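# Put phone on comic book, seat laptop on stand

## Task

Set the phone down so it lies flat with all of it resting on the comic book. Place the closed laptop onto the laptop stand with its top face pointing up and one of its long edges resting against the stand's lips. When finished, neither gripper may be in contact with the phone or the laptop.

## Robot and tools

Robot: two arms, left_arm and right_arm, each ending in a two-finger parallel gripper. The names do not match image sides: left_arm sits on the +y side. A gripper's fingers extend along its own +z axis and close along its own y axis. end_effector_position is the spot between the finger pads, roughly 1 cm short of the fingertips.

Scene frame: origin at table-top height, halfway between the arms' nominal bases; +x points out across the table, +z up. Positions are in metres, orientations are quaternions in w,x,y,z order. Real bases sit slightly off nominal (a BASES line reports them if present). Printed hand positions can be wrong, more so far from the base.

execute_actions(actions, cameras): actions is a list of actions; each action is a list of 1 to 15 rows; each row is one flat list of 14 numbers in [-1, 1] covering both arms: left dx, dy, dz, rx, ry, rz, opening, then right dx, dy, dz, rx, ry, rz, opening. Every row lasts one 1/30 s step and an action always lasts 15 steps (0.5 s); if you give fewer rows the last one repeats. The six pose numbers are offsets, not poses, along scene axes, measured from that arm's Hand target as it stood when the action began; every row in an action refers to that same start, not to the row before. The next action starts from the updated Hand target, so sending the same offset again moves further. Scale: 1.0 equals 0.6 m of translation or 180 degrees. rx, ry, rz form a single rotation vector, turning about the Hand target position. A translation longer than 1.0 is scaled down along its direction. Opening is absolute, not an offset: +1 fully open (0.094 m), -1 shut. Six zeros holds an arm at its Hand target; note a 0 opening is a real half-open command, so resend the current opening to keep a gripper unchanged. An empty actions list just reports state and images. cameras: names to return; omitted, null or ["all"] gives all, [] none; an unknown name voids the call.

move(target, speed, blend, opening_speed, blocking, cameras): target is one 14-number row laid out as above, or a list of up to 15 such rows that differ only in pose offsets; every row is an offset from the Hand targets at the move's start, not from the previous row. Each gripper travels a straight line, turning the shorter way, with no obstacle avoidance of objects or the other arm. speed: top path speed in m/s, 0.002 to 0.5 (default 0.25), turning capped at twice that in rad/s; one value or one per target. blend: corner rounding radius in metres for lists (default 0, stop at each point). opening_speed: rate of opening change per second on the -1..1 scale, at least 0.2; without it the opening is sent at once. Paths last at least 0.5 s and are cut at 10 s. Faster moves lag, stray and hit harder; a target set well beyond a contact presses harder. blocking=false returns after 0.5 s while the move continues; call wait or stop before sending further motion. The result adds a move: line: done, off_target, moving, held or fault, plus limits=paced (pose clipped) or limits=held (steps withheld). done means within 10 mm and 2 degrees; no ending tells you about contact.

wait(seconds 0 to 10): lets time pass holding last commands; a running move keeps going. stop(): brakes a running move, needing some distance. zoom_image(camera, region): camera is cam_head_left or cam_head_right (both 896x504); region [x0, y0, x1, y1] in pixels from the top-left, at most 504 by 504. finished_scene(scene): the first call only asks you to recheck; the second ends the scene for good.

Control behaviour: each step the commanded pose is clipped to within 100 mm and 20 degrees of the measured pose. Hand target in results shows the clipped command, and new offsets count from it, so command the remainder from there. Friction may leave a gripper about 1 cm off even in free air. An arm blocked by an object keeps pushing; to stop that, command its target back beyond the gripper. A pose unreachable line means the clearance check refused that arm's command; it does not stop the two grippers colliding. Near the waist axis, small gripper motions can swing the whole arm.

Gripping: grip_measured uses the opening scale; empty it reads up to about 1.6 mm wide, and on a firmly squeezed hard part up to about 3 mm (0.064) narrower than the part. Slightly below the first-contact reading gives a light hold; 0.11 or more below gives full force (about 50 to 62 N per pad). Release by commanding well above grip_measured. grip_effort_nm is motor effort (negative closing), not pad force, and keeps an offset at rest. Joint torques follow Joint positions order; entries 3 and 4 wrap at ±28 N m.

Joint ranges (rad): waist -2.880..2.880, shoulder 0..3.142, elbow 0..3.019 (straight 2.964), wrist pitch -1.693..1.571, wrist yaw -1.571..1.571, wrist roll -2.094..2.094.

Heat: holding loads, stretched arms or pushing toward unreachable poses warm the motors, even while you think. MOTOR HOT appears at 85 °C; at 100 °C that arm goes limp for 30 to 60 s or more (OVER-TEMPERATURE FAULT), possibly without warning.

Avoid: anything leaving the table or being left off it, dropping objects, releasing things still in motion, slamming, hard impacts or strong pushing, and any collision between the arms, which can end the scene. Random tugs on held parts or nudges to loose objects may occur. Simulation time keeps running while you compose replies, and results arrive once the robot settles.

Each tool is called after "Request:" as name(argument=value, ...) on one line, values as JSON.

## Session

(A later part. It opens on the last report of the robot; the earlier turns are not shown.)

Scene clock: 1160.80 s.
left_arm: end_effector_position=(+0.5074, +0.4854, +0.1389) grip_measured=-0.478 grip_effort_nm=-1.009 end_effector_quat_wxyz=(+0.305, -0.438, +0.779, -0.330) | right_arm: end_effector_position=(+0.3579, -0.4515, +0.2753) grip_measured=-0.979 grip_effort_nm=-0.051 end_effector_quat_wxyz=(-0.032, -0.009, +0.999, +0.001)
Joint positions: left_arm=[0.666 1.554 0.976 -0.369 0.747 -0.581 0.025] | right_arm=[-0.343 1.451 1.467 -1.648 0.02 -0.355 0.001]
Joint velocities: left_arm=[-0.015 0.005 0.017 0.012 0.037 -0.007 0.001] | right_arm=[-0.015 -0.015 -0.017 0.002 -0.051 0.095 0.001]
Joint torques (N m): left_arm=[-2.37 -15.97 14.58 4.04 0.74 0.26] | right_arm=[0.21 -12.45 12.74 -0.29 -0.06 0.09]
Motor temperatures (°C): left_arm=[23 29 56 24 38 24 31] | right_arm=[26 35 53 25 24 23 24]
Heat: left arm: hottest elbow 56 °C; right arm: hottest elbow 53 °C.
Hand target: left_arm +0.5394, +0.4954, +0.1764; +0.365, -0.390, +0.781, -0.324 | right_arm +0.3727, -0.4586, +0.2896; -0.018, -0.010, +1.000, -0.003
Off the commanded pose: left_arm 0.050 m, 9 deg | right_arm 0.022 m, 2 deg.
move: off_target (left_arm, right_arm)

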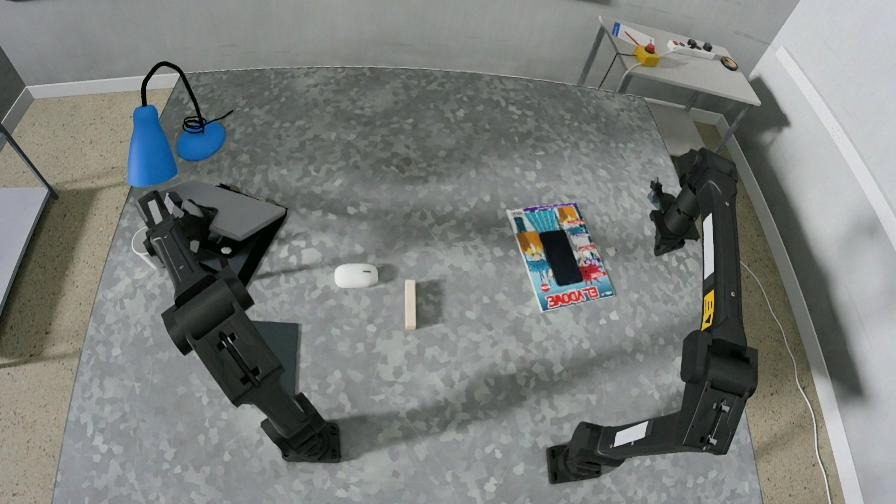

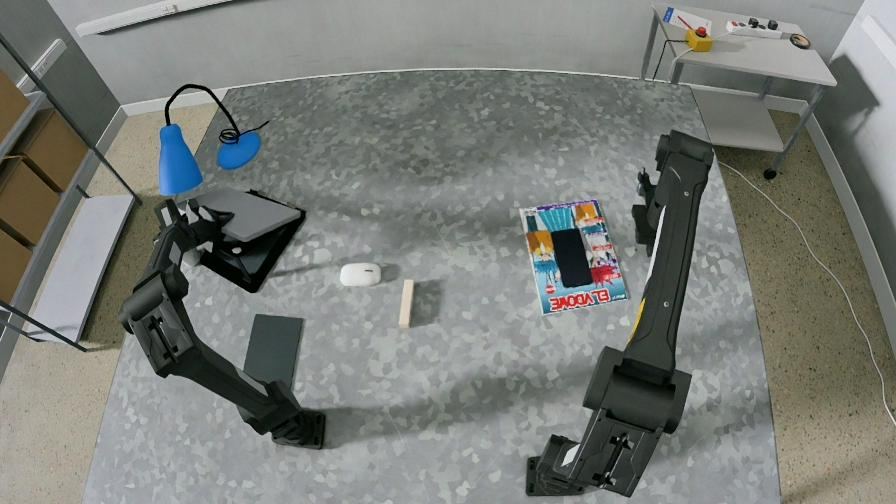

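Request:
move(target=[0.0, -0.06, -0.0, 0, 0, 0, -0.95, 0, 0, 0, 0, 0, 0, -0.98], speed=0.04)

Request:
zoom_image(camera="cam_head_left", region=[120, 160, 320, 300])

Request:
zoom_image(camera="cam_head_right", region=[140, 160, 340, 300])

Scene clock: 1166.57 s.
left_arm: end_effector_position=(+0.5144, +0.4831, +0.1386) grip_measured=-0.476 grip_effort_nm=-1.004 end_effector_quat_wxyz=(+0.322, -0.447, +0.773, -0.315) | right_arm: end_effector_position=(+0.3579, -0.4515, +0.2753) grip_measured=-0.979 grip_effort_nm=-0.051 end_effector_quat_wxyz=(-0.032, -0.009, +0.999, +0.001)
Joint positions: left_arm=[0.641 1.543 0.952 -0.294 0.694 -0.636 0.025] | right_arm=[-0.343 1.451 1.467 -1.648 0.02 -0.355 0.001]
Joint velocities: left_arm=[-0.005 -0.015 0.007 0.002 0.051 0.022 -0.001] | right_arm=[0.015 0.015 -0.002 -0.007 -0.022 -0.051 0]
Joint torques (N m): left_arm=[-5.54 -18.08 10.58 3.6 1.13 0.13] | right_arm=[0.21 -12.45 12.71 -0.29 -0.06 0.09]
Motor temperatures (°C): left_arm=[23 29 54 25 38 24 31] | right_arm=[26 35 53 25 24 23 24]
Heat: left arm: hottest elbow 54 °C; right arm: hottest elbow 53 °C.
Hand target: left_arm +0.5391, +0.4594, +0.1766; +0.365, -0.390, +0.781, -0.324 | right_arm +0.3727, -0.4586, +0.2896; -0.018, -0.010, +1.000, -0.003
Off the commanded pose: left_arm 0.051 m, 8 deg | right_arm 0.022 m, 2 deg.
move: off_target (left_arm, right_arm)

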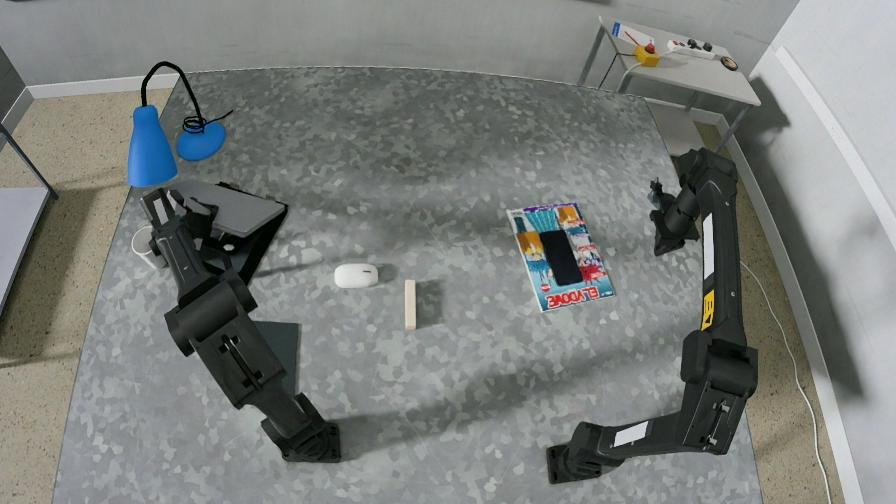

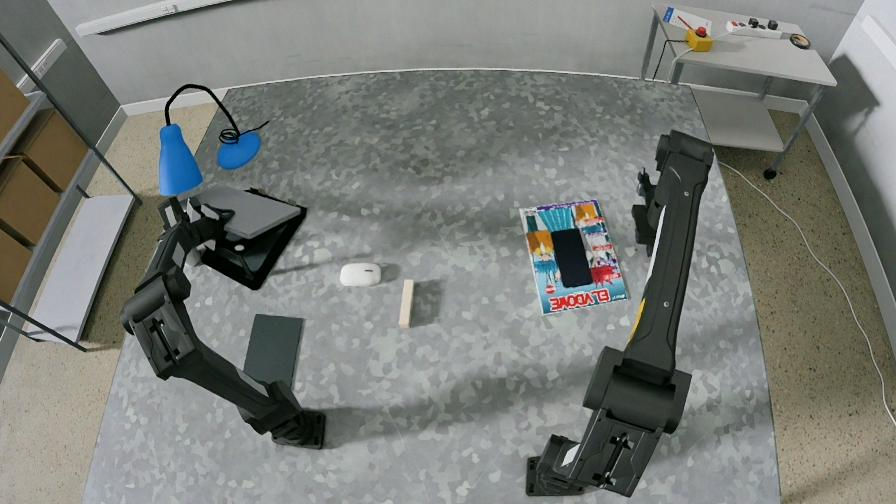

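Scaled by 2.520.

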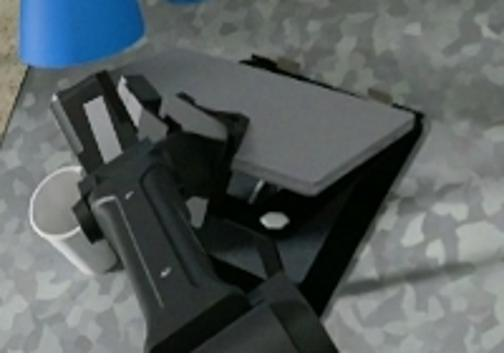

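Scaled by 2.520.

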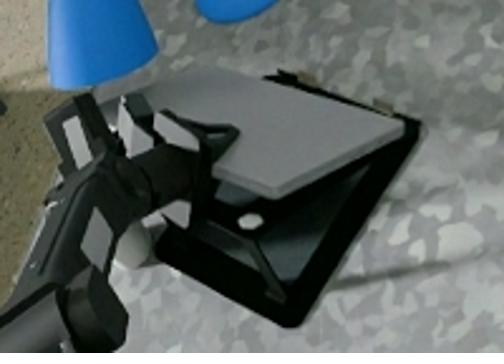

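Request:
move(target=[0.0, 0.02, -0.06, 0, 0, 0, -0.95, 0, 0, 0, 0, 0, 0, -0.98], speed=0.05)

Request:
zoom_image(camera="cam_head_left", region=[120, 160, 320, 300])

Request:
zoom_image(camera="cam_head_right", region=[140, 160, 340, 300])

Scene clock: 1171.17 s.
left_arm: end_effector_position=(+0.5171, +0.4834, +0.1400) grip_measured=-0.475 grip_effort_nm=-1.009 end_effector_quat_wxyz=(+0.337, -0.443, +0.767, -0.320) | right_arm: end_effector_position=(+0.3579, -0.4515, +0.2753) grip_measured=-0.979 grip_effort_nm=-0.046 end_effector_quat_wxyz=(-0.032, -0.009, +0.999, +0.001)
Joint positions: left_arm=[0.64 1.543 0.935 -0.234 0.704 -0.657 0.025] | right_arm=[-0.343 1.451 1.467 -1.648 0.02 -0.355 0.001]
Joint velocities: left_arm=[0.005 -0.005 0.007 -0.022 0.022 0.007 0] | right_arm=[-0.005 -0.005 -0.007 -0.017 -0.007 -0.022 0]
Joint torques (N m): left_arm=[-4.78 -12.63 10.21 4.27 1.14 0.56] | right_arm=[0.15 -12.51 12.72 -0.29 -0.07 0.09]
Motor temperatures (°C): left_arm=[23 29 53 25 38 24 31] | right_arm=[26 35 53 25 24 23 24]
Heat: left arm: hottest elbow 53 °C; right arm: hottest elbow 53 °C.
Hand target: left_arm +0.5392, +0.4712, +0.1407; +0.365, -0.390, +0.781, -0.324 | right_arm +0.3727, -0.4586, +0.2896; -0.018, -0.010, +1.000, -0.003
Off the commanded pose: left_arm 0.025 m, 7 deg | right_arm 0.022 m, 2 deg.
move: off_target (left_arm, right_arm)

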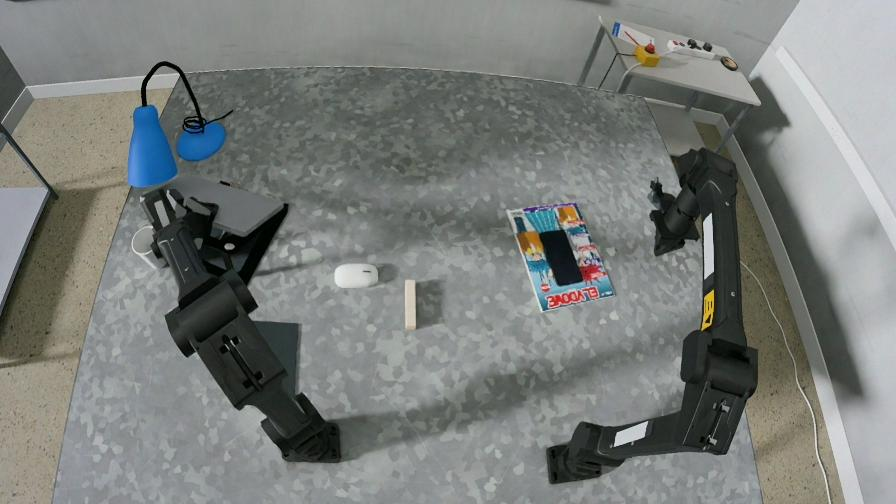

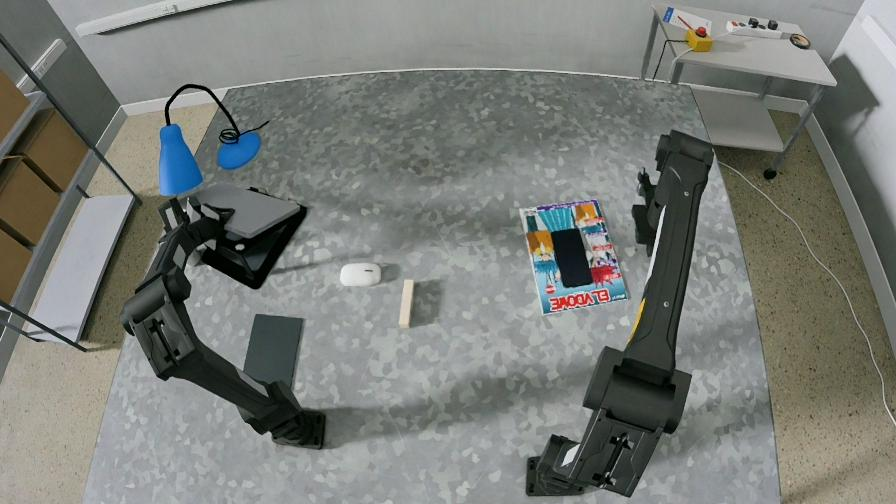

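Scaled by 2.520.

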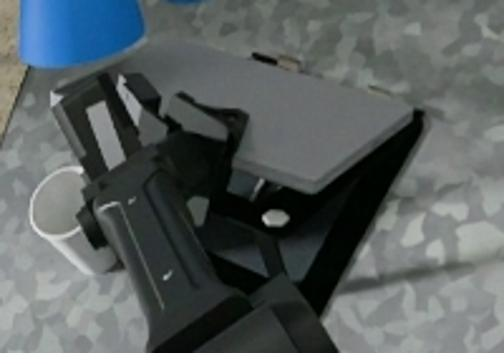

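Scaled by 2.520.

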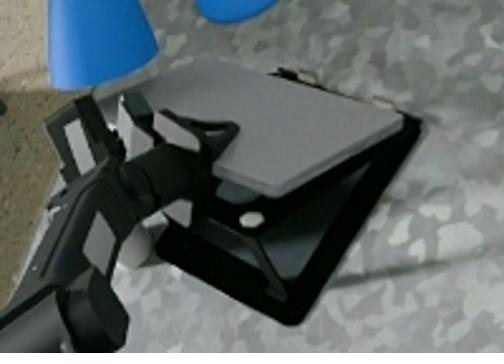

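Request:
move(target=[0.01, 0.0, -0.06, 0, 0, -0.03, -0.95, 0, 0, 0, 0, 0, 0, -0.98], speed=0.05)

Request:
zoom_image(camera="cam_head_left", region=[120, 160, 320, 300])

Request:
zoom_image(camera="cam_head_right", region=[140, 160, 340, 300])

Scene clock: 1176.43 s.
left_arm: end_effector_position=(+0.5207, +0.4758, +0.1416) grip_measured=-0.471 grip_effort_nm=-1.013 end_effector_quat_wxyz=(+0.345, -0.403, +0.775, -0.344) | right_arm: end_effector_position=(+0.3579, -0.4515, +0.2753) grip_measured=-0.979 grip_effort_nm=-0.051 end_effector_quat_wxyz=(-0.032, -0.009, +0.999, +0.001)
Joint positions: left_arm=[0.644 1.56 0.935 -0.209 0.784 -0.602 0.025] | right_arm=[-0.343 1.451 1.467 -1.648 0.02 -0.355 0.001]
Joint velocities: left_arm=[-0.015 -0.015 -0.002 -0.007 0.007 -0.022 0] | right_arm=[-0.005 -0.005 -0.007 -0.017 -0.051 0.022 -0.001]
Joint torques (N m): left_arm=[-3.96 -5.95 11.37 3.79 0.8 1] | right_arm=[0.26 -12.45 12.7 -0.29 -0.06 0.09]
Motor temperatures (°C): left_arm=[23 29 52 25 38 24 31] | right_arm=[26 35 53 25 24 23 24]
Heat: left arm: hottest elbow 52 °C; right arm: hottest elbow 53 °C.
Hand target: left_arm +0.5451, +0.4712, +0.1047; +0.349, -0.353, +0.798, -0.341 | right_arm +0.3727, -0.4586, +0.2896; -0.018, -0.010, +1.000, -0.003
Off the commanded pose: left_arm 0.045 m, 6 deg | right_arm 0.022 m, 2 deg.
move: off_target (left_arm, right_arm)

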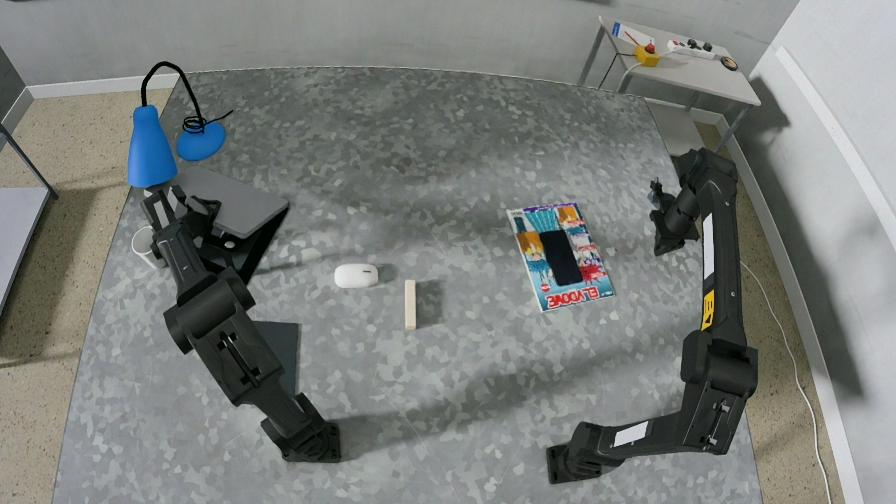

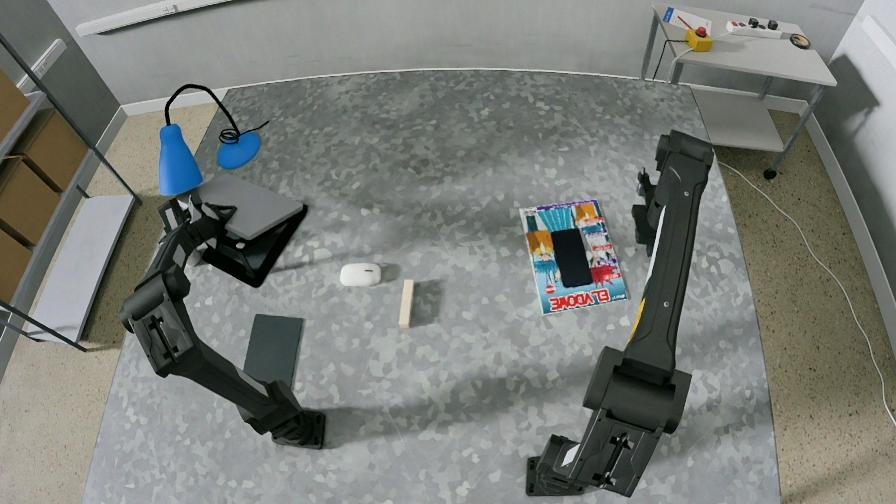

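Scaled by 2.520.

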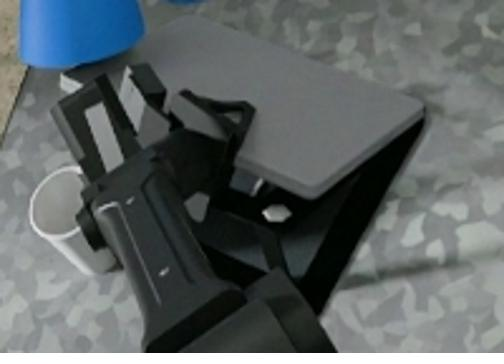

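Scaled by 2.520.

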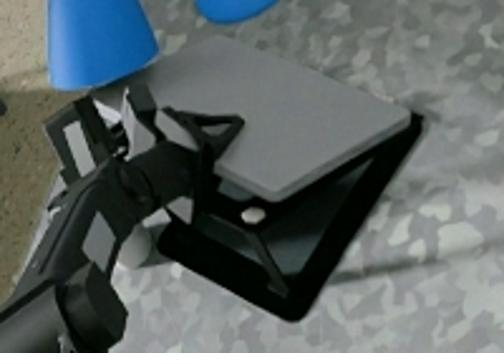

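Request:
move(target=[-0.03, 0.0, 0.03, -0.055, 0.019, 0, -0.95, 0, 0, 0, 0, 0, 0, -0.98], speed=0.05)

Request:
zoom_image(camera="cam_head_left", region=[120, 160, 320, 300])

Request:
zoom_image(camera="cam_head_right", region=[140, 160, 340, 300])

Scene clock: 1183.67 s.
left_arm: end_effector_position=(+0.5162, +0.4751, +0.1420) grip_measured=-0.470 grip_effort_nm=-1.004 end_effector_quat_wxyz=(+0.307, -0.413, +0.767, -0.383) | right_arm: end_effector_position=(+0.3579, -0.4515, +0.2753) grip_measured=-0.979 grip_effort_nm=-0.051 end_effector_quat_wxyz=(-0.032, -0.009, +0.999, +0.001)
Joint positions: left_arm=[0.667 1.585 0.978 -0.318 0.865 -0.599 0.025] | right_arm=[-0.343 1.451 1.467 -1.648 0.02 -0.355 0.001]
Joint velocities: left_arm=[0.005 0.005 0.012 -0.022 0.007 0.037 0.001] | right_arm=[-0.015 -0.015 0.002 0.002 0.022 -0.037 0]
Joint torques (N m): left_arm=[-2.43 -9.52 12.01 1.4 1.68 0.55] | right_arm=[0.21 -12.45 12.72 -0.28 -0.06 0.09]
Motor temperatures (°C): left_arm=[23 29 50 25 38 25 31] | right_arm=[26 35 53 25 24 23 24]
Heat: left arm: hottest elbow 50 °C; right arm: hottest elbow 53 °C.
Hand target: left_arm +0.5271, +0.4713, +0.1221; +0.293, -0.392, +0.777, -0.397 | right_arm +0.3727, -0.4586, +0.2896; -0.018, -0.010, +1.000, -0.003
Off the commanded pose: left_arm 0.022 m, 3 deg | right_arm 0.022 m, 2 deg.
move: off_target (left_arm, right_arm)

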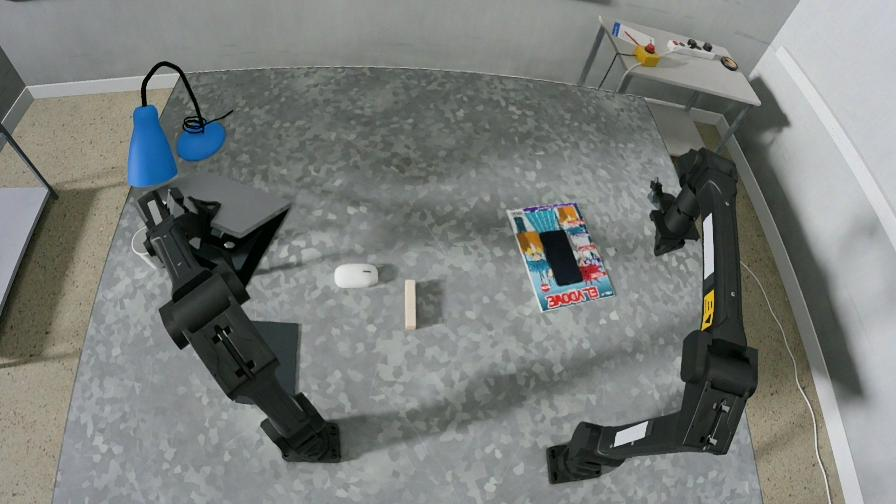

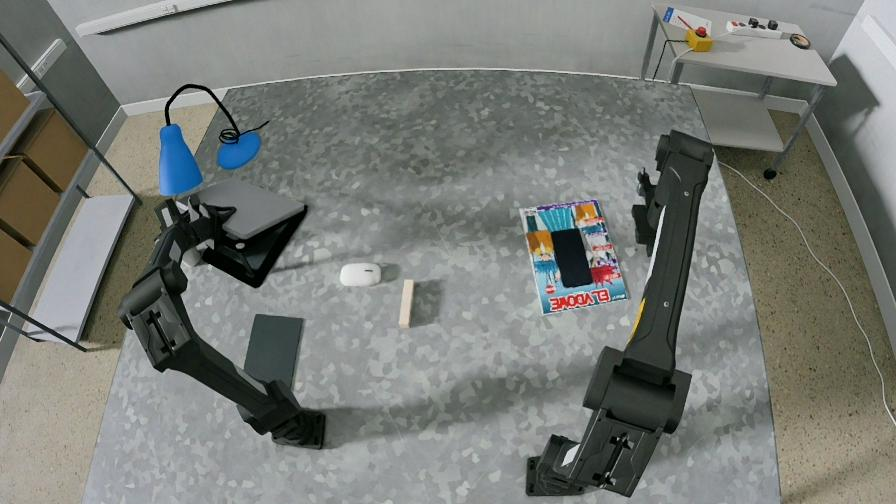

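Scaled by 2.520.

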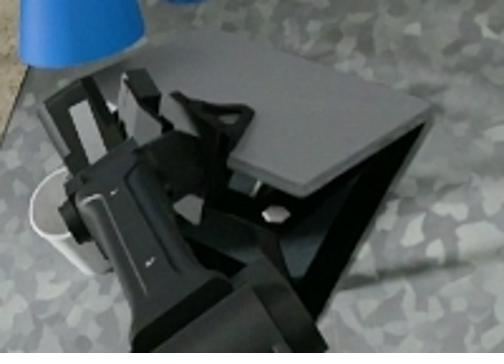

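Scaled by 2.520.

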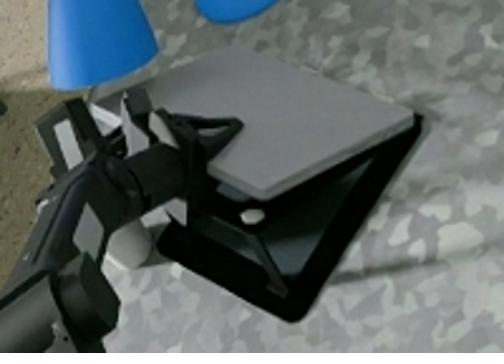

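Request:
move(target=[-0.01, 0.0, -0.06, 0, 0, 0, -0.95, 0, 0, 0, 0, 0, 0, -0.98], speed=0.05)

Request:
zoom_image(camera="cam_head_left", region=[140, 160, 300, 280])

Request:
zoom_image(camera="cam_head_right", region=[160, 160, 320, 280])

Scene clock: 1192.90 s.
left_arm: end_effector_position=(+0.5169, +0.4772, +0.1426) grip_measured=-0.468 grip_effort_nm=-1.009 end_effector_quat_wxyz=(+0.308, -0.416, +0.761, -0.392) | right_arm: end_effector_position=(+0.3579, -0.4515, +0.2753) grip_measured=-0.979 grip_effort_nm=-0.051 end_effector_quat_wxyz=(-0.032, -0.009, +0.999, +0.001)
Joint positions: left_arm=[0.673 1.591 0.978 -0.301 0.884 -0.618 0.025] | right_arm=[-0.343 1.451 1.467 -1.648 0.02 -0.355 0.001]
Joint velocities: left_arm=[-0.015 -0.005 -0.012 0.012 -0.022 -0.081 0.001] | right_arm=[0.005 -0.005 0.007 0.012 -0.037 0.066 -0.001]
Joint torques (N m): left_arm=[-2.37 -6.95 7.06 3.12 1.2 0.89] | right_arm=[0.15 -12.4 12.71 -0.28 -0.07 0.09]
Motor temperatures (°C): left_arm=[23 28 50 25 39 25 31] | right_arm=[26 35 53 25 24 23 24]
Heat: left arm: hottest elbow 50 °C; right arm: hottest elbow 53 °C.
Hand target: left_arm +0.5211, +0.4713, +0.0861; +0.292, -0.392, +0.777, -0.397 | right_arm +0.3727, -0.4586, +0.2896; -0.018, -0.010, +1.000, -0.003
Off the commanded pose: left_arm 0.057 m, 4 deg | right_arm 0.022 m, 2 deg.
move: off_target (left_arm, right_arm)

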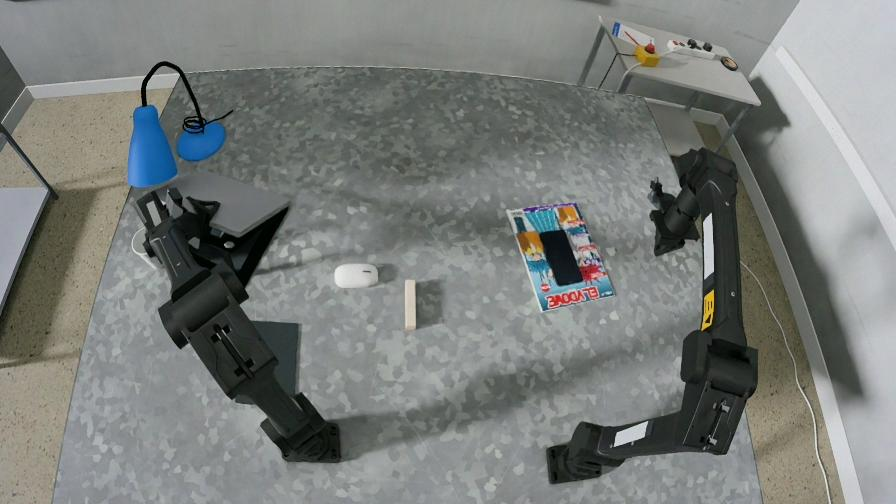

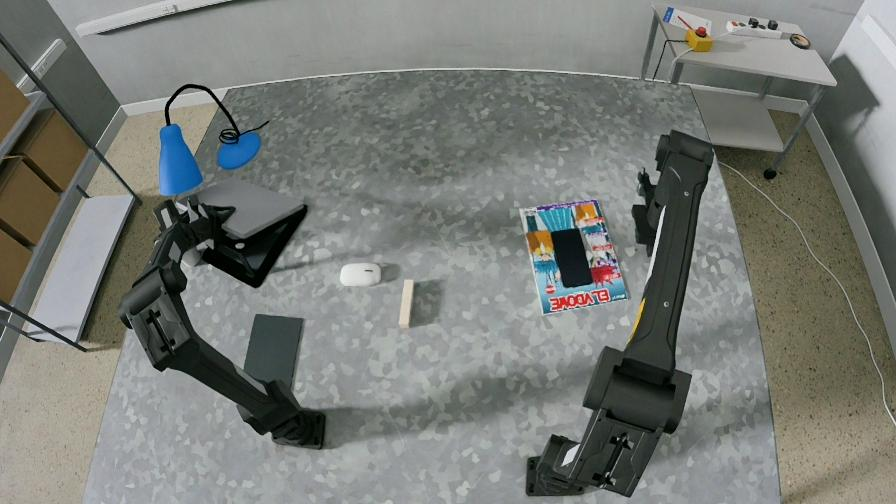

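Scaled by 3.150.

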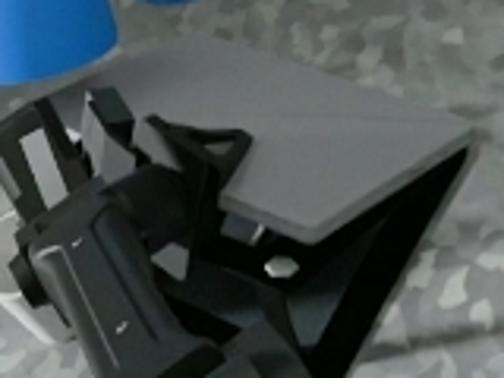

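Scaled by 3.150.

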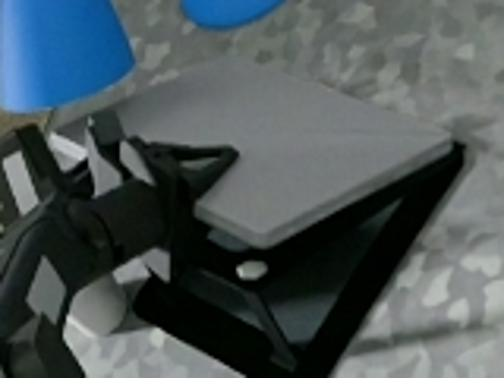

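Request:
move(target=[-0.005, 0.005, 0.05, 0, 0, 0, -0.3, 0, 0, 0, 0, 0, 0, -0.98], speed=0.05, opening_speed=0.3)

Request:
zoom_image(camera="cam_head_left", region=[140, 160, 300, 280])

Request:
zoom_image(camera="cam_head_right", region=[160, 160, 320, 280])

Scene clock: 1202.87 s.
left_arm: end_effector_position=(+0.5162, +0.4756, +0.1450) grip_measured=-0.304 grip_effort_nm=0.252 end_effector_quat_wxyz=(+0.302, -0.418, +0.757, -0.400) | right_arm: end_effector_position=(+0.3579, -0.4515, +0.2753) grip_measured=-0.979 grip_effort_nm=-0.051 end_effector_quat_wxyz=(-0.032, -0.009, +0.999, +0.001)
Joint positions: left_arm=[0.674 1.59 0.982 -0.317 0.898 -0.626 0.033] | right_arm=[-0.343 1.451 1.467 -1.648 0.02 -0.355 0.001]
Joint velocities: left_arm=[-0.015 -0.005 -0.002 -0.007 0.066 -0.095 0] | right_arm=[0.015 -0.005 -0.002 0.007 -0.022 -0.051 -0.001]
Joint torques (N m): left_arm=[-0.97 -10.23 9.74 1.16 0.9 0.93] | right_arm=[0.21 -12.57 12.7 -0.28 -0.06 0.09]
Motor temperatures (°C): left_arm=[23 28 48 25 39 25 31] | right_arm=[26 35 53 25 24 23 24]
Heat: left arm: hottest elbow 48 °C; right arm: hottest elbow 53 °C.
Hand target: left_arm +0.5182, +0.4743, +0.1161; +0.292, -0.391, +0.777, -0.397 | right_arm +0.3727, -0.4586, +0.2896; -0.018, -0.010, +1.000, -0.003
Off the commanded pose: left_arm 0.029 m, 4 deg | right_arm 0.022 m, 2 deg.
move: off_target (left_arm, right_arm)

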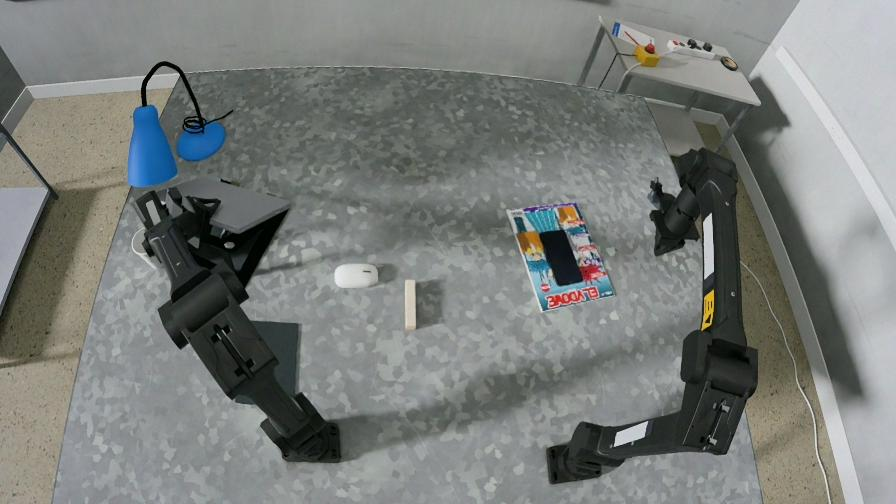

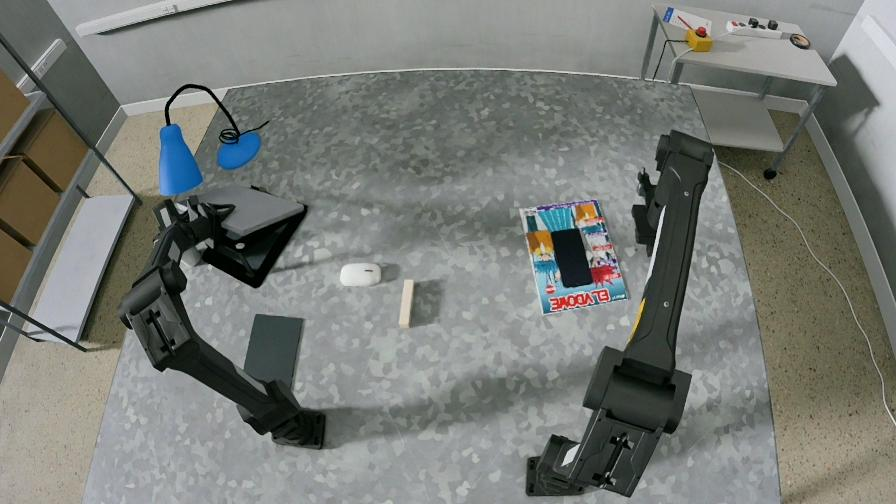

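Scaled by 3.150.

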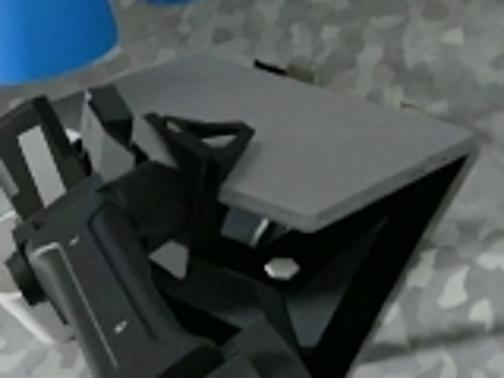

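Scaled by 3.150.

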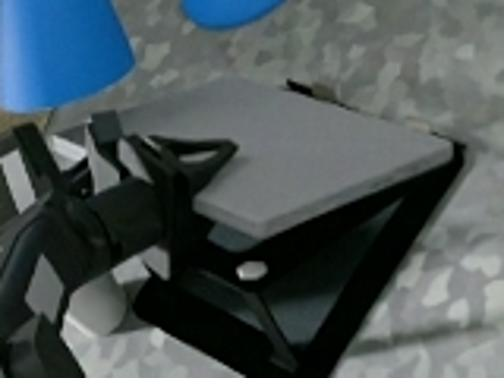

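Request:
move(target=[[-0.08, 0.02, 0.06, 0, 0, 0, -0.25, 0, 0, 0, 0, 0, 0, -0.98], [-0.16, 0.04, 0.12, 0, 0, 0, -0.25, 0, 0, 0, 0, 0, 0, -0.98]], speed=0.06)

Request:
zoom_image(camera="cam_head_left", region=[140, 160, 300, 280])

Request:
zoom_image(camera="cam_head_right", region=[160, 160, 320, 280])

Scene clock: 1212.20 s.
left_arm: end_effector_position=(+0.4237, +0.4918, +0.1708) grip_measured=-0.252 grip_effort_nm=0.129 end_effector_quat_wxyz=(+0.275, -0.397, +0.777, -0.403) | right_arm: end_effector_position=(+0.3579, -0.4515, +0.2753) grip_measured=-0.979 grip_effort_nm=-0.046 end_effector_quat_wxyz=(-0.032, -0.009, +0.999, +0.001)
Joint positions: left_arm=[0.855 1.484 0.987 -0.782 0.992 -0.219 0.035] | right_arm=[-0.343 1.451 1.467 -1.648 0.02 -0.355 0.001]
Joint velocities: left_arm=[-0.005 -0.005 0.002 0.007 0.051 0.066 0.001] | right_arm=[-0.005 -0.015 -0.012 -0.022 -0.037 0.007 0.001]
Joint torques (N m): left_arm=[-0.38 -15.56 11.06 0.4 0.63 0.18] | right_arm=[0.21 -12.51 12.72 -0.29 -0.06 0.09]
Motor temperatures (°C): left_arm=[23 28 47 24 38 25 30] | right_arm=[26 35 53 25 24 23 24]
Heat: left arm: hottest elbow 47 °C; right arm: hottest elbow 53 °C.
Hand target: left_arm +0.4223, +0.4994, +0.1869; +0.291, -0.391, +0.778, -0.397 | right_arm +0.3727, -0.4586, +0.2896; -0.018, -0.010, +1.000, -0.003
Off the commanded pose: left_arm 0.019 m, 2 deg | right_arm 0.022 m, 2 deg.
move: off_target (left_arm, right_arm)

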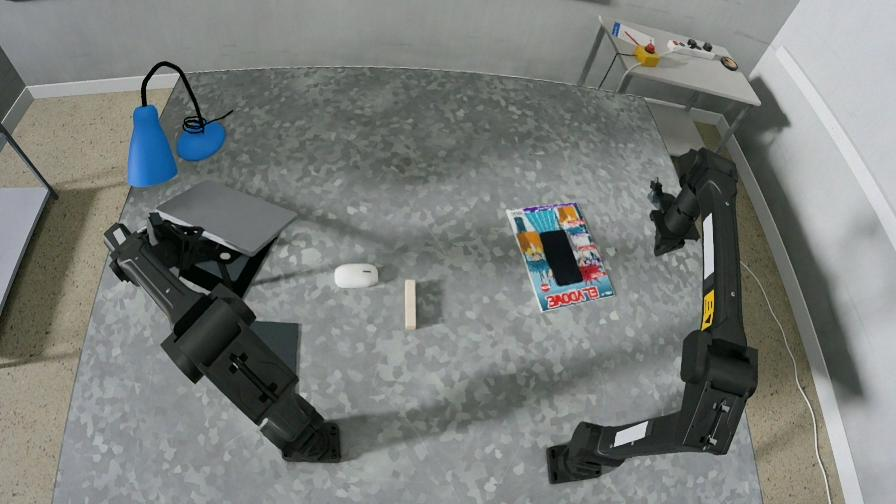

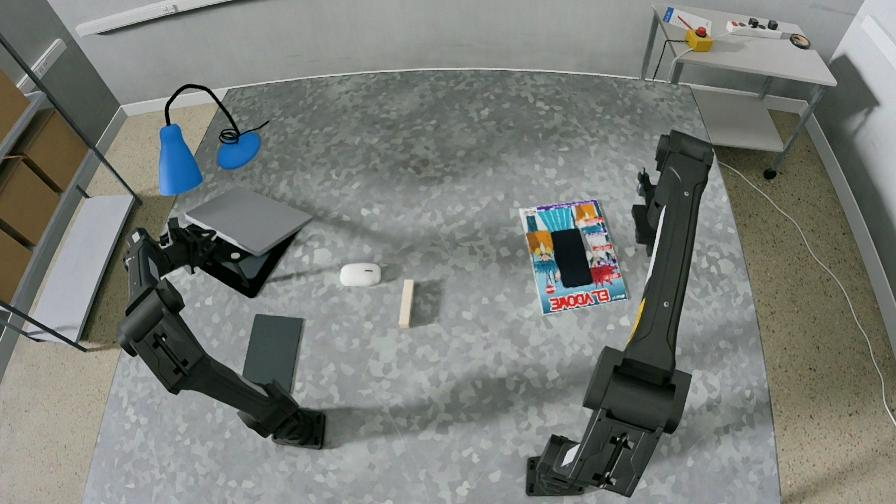

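Scaled by 3.150.

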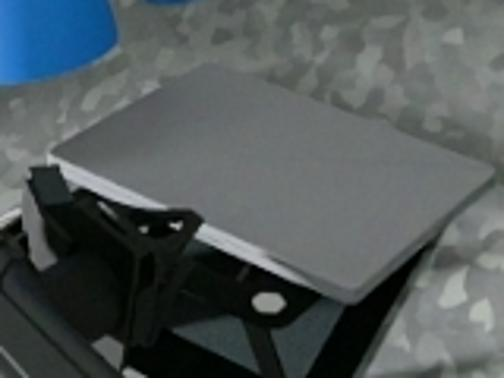

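Scaled by 3.150.

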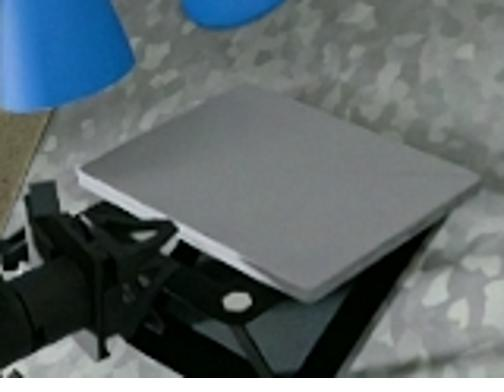

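Request:
wait(seconds=0)

Request:
zoom_image(camera="cam_head_left", region=[130, 150, 330, 310])

Request:
zoom_image(camera="cam_head_right", region=[60, 150, 260, 310])

Scene clock: 1223.47 s.
left_arm: end_effector_position=(+0.4237, +0.4918, +0.1708) grip_measured=-0.252 grip_effort_nm=0.129 end_effector_quat_wxyz=(+0.275, -0.397, +0.778, -0.403) | right_arm: end_effector_position=(+0.3579, -0.4515, +0.2753) grip_measured=-0.979 grip_effort_nm=-0.051 end_effector_quat_wxyz=(-0.032, -0.009, +0.999, +0.001)
Joint positions: left_arm=[0.855 1.484 0.987 -0.782 0.992 -0.218 0.035] | right_arm=[-0.343 1.451 1.467 -1.648 0.02 -0.355 0.001]
Joint velocities: left_arm=[-0.015 -0.005 0.002 0.007 -0.066 0.007 0] | right_arm=[0.005 0.005 -0.002 -0.002 -0.037 0.022 -0.001]
Joint torques (N m): left_arm=[-0.03 -15.03 11.1 0.59 0.63 0.18] | right_arm=[0.21 -12.51 12.72 -0.29 -0.06 0.09]
Motor temperatures (°C): left_arm=[22 29 46 24 37 25 30] | right_arm=[26 35 53 25 24 23 24]
Heat: left arm: hottest elbow 46 °C; right arm: hottest elbow 53 °C.
Hand target: left_arm +0.4223, +0.4994, +0.1869; +0.291, -0.391, +0.778, -0.397 | right_arm +0.3727, -0.4586, +0.2896; -0.018, -0.010, +1.000, -0.003
Tool commands: left_gripper/opening=-0.25 right_gripper/opening=-0.98
Off the commanded pose: left_arm 0.019 m, 2 deg | right_arm 0.022 m, 2 deg.

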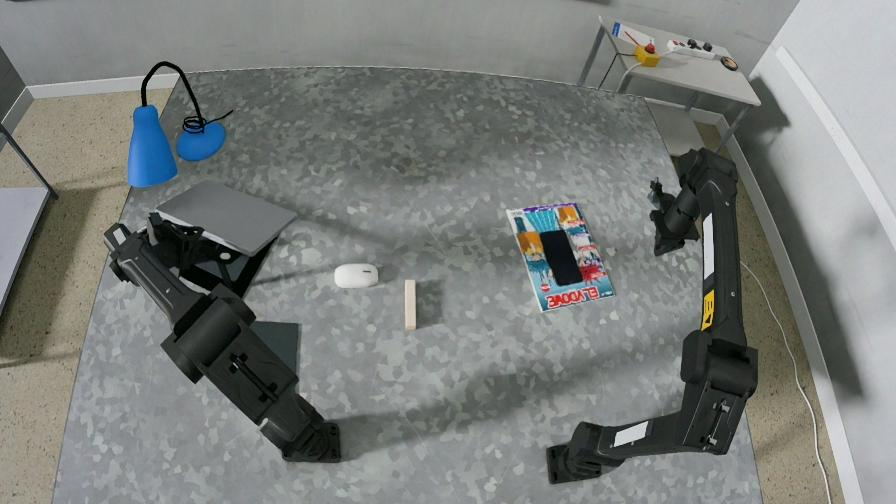

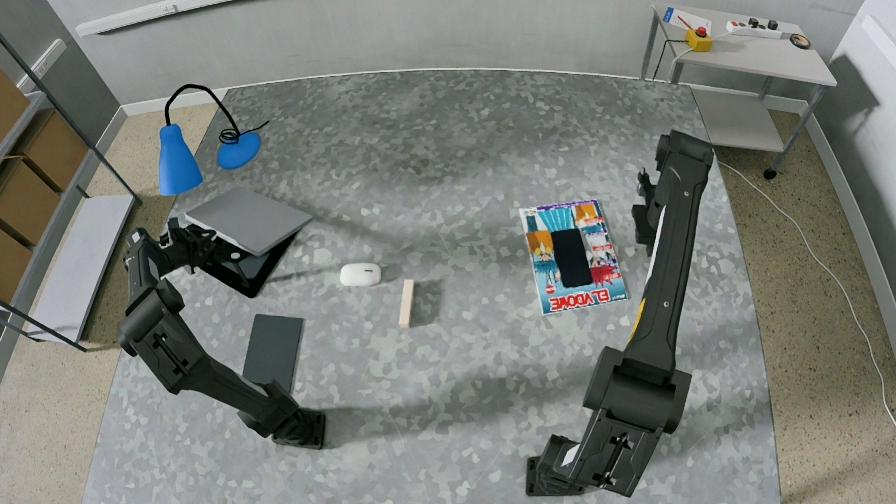

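Scaled by 2.520.

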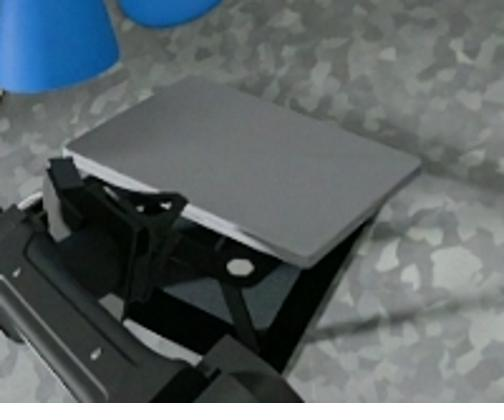

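Scaled by 2.520.

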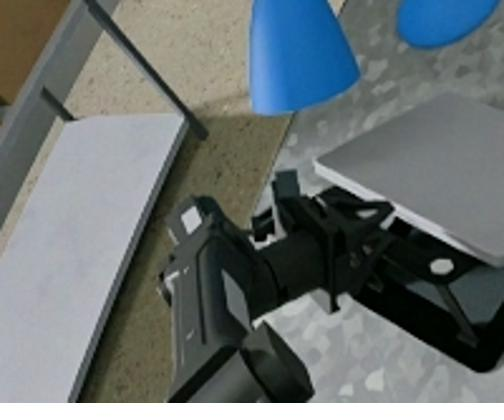

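Request:
move(target=[[-0.1, 0.04, 0.06, 0,0,0,-0.25, 0,0,0,0,0,0,-0.98],[-0.2, 0.0, 0.3, 0,0,0,-0.25, 0,0,0,0,0,0,-0.98],[-0.3, -0.2, 0.4, 0,0,0,-0.25, 0,0,0,0,0,0,-0.98]], speed=0.1, blend=0.02)

Request:
zoom_image(camera="cam_head_left", region=[130, 150, 330, 310])

Request:
zoom_image(camera="cam_head_right", region=[150, 150, 350, 310])

Scene clock: 1231.37 s.
left_arm: end_effector_position=(+0.2447, +0.3816, +0.4292) grip_measured=-0.252 grip_effort_nm=0.125 end_effector_quat_wxyz=(+0.371, -0.427, +0.756, -0.328) | right_arm: end_effector_position=(+0.3579, -0.4515, +0.2753) grip_measured=-0.979 grip_effort_nm=-0.046 end_effector_quat_wxyz=(-0.032, -0.009, +0.999, +0.001)
Joint positions: left_arm=[1.167 0.801 1.171 -1.67 1.014 0.016 0.035] | right_arm=[-0.343 1.451 1.467 -1.648 0.02 -0.355 0.001]
Joint velocities: left_arm=[-0.005 0.005 -0.002 0.007 -0.095 -0.022 0] | right_arm=[-0.005 -0.015 -0.007 -0.007 -0.095 -0.037 0]
Joint torques (N m): left_arm=[-0.97 -3.43 9.36 0.53 0.36 0.09] | right_arm=[0.26 -12.45 12.72 -0.31 -0.07 0.1]
Motor temperatures (°C): left_arm=[22 29 46 24 36 24 30] | right_arm=[26 35 53 25 24 23 24]
Heat: left arm: hottest elbow 46 °C; right arm: hottest elbow 53 °C.
Hand target: left_arm +0.2397, +0.3828, +0.4253; +0.291, -0.391, +0.777, -0.398 | right_arm +0.3727, -0.4586, +0.2896; -0.018, -0.010, +1.000, -0.003
Off the commanded pose: left_arm 0.004 m, 13 deg | right_arm 0.022 m, 2 deg.
joint sent to its limit (left arm) — joint 4 (wrist pitch), lower limit. The joint targets are off in position and orientation.
move: off_target (left_arm, right_arm)

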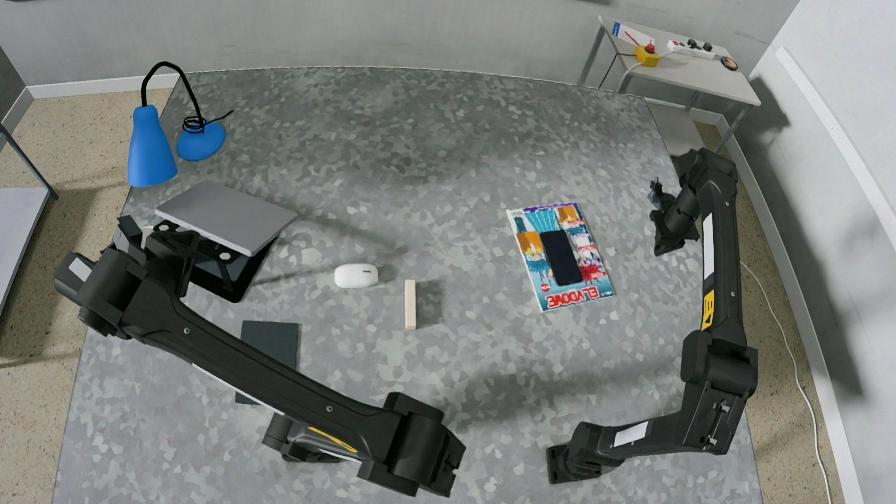

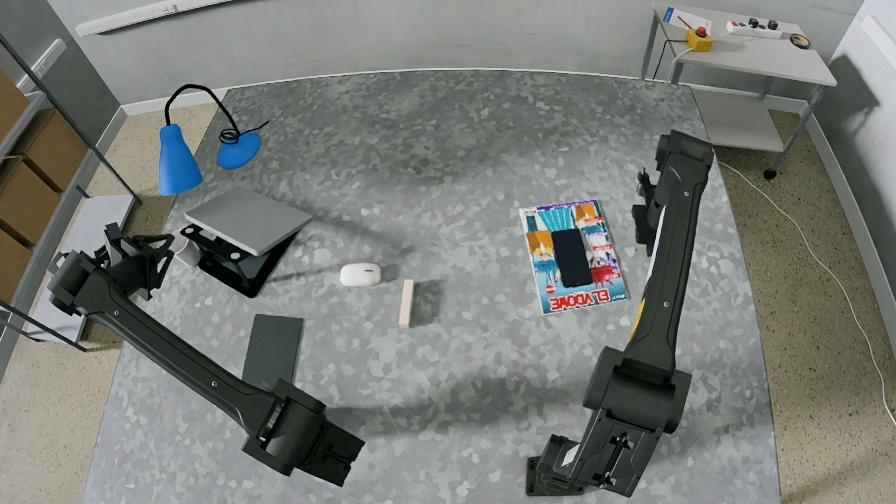

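Scaled by 2.520.

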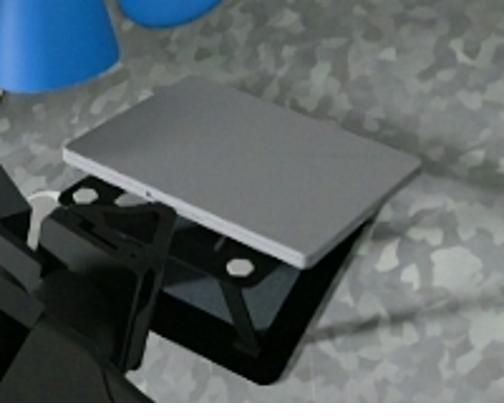

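Scaled by 2.520.

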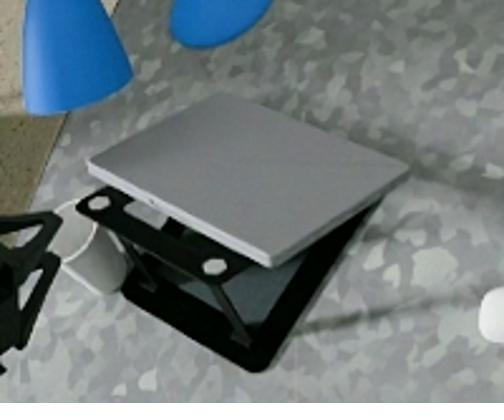

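Request:
zoom_image(camera="cam_head_left", region=[230, 185, 310, 249])

Request:
zoom_image(camera="cam_head_right", region=[240, 185, 330, 257])

Request:
zoom_image(camera="cam_head_right", region=[180, 205, 270, 277])

Scaled by 6.300.

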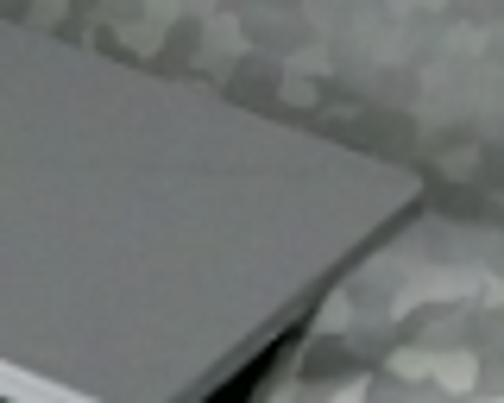

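Scaled by 5.600.

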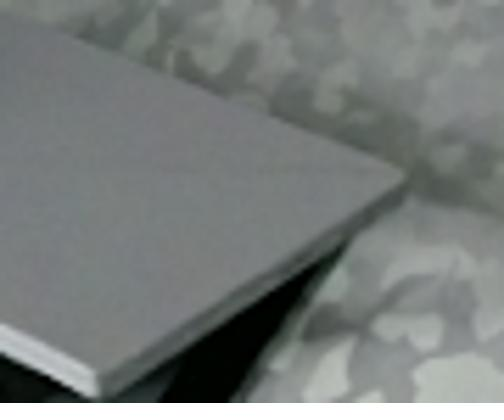

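Scaled by 5.600.

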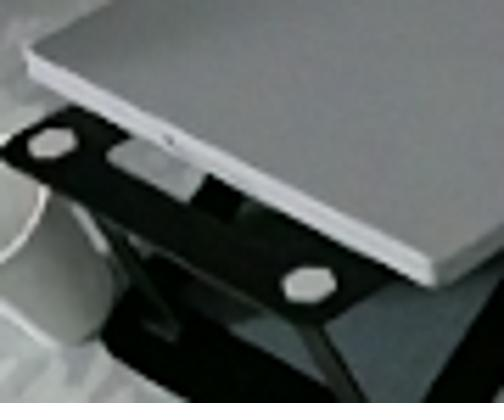

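Request:
zoom_image(camera="cam_head_left", region=[195, 170, 300, 230])

Request:
zoom_image(camera="cam_head_right", region=[220, 175, 325, 235])

Scaled by 4.800.

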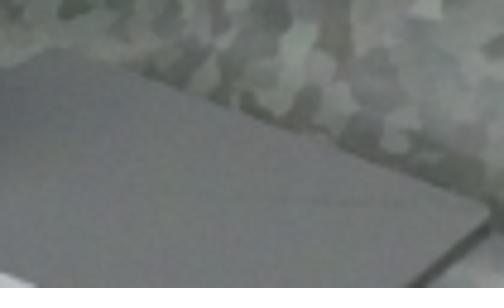

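Scaled by 4.800.

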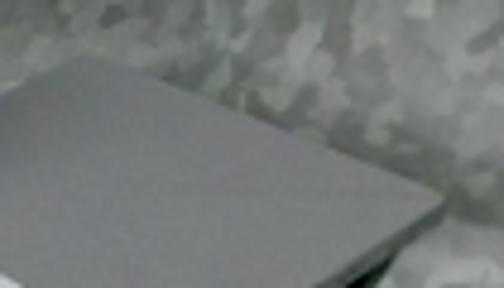

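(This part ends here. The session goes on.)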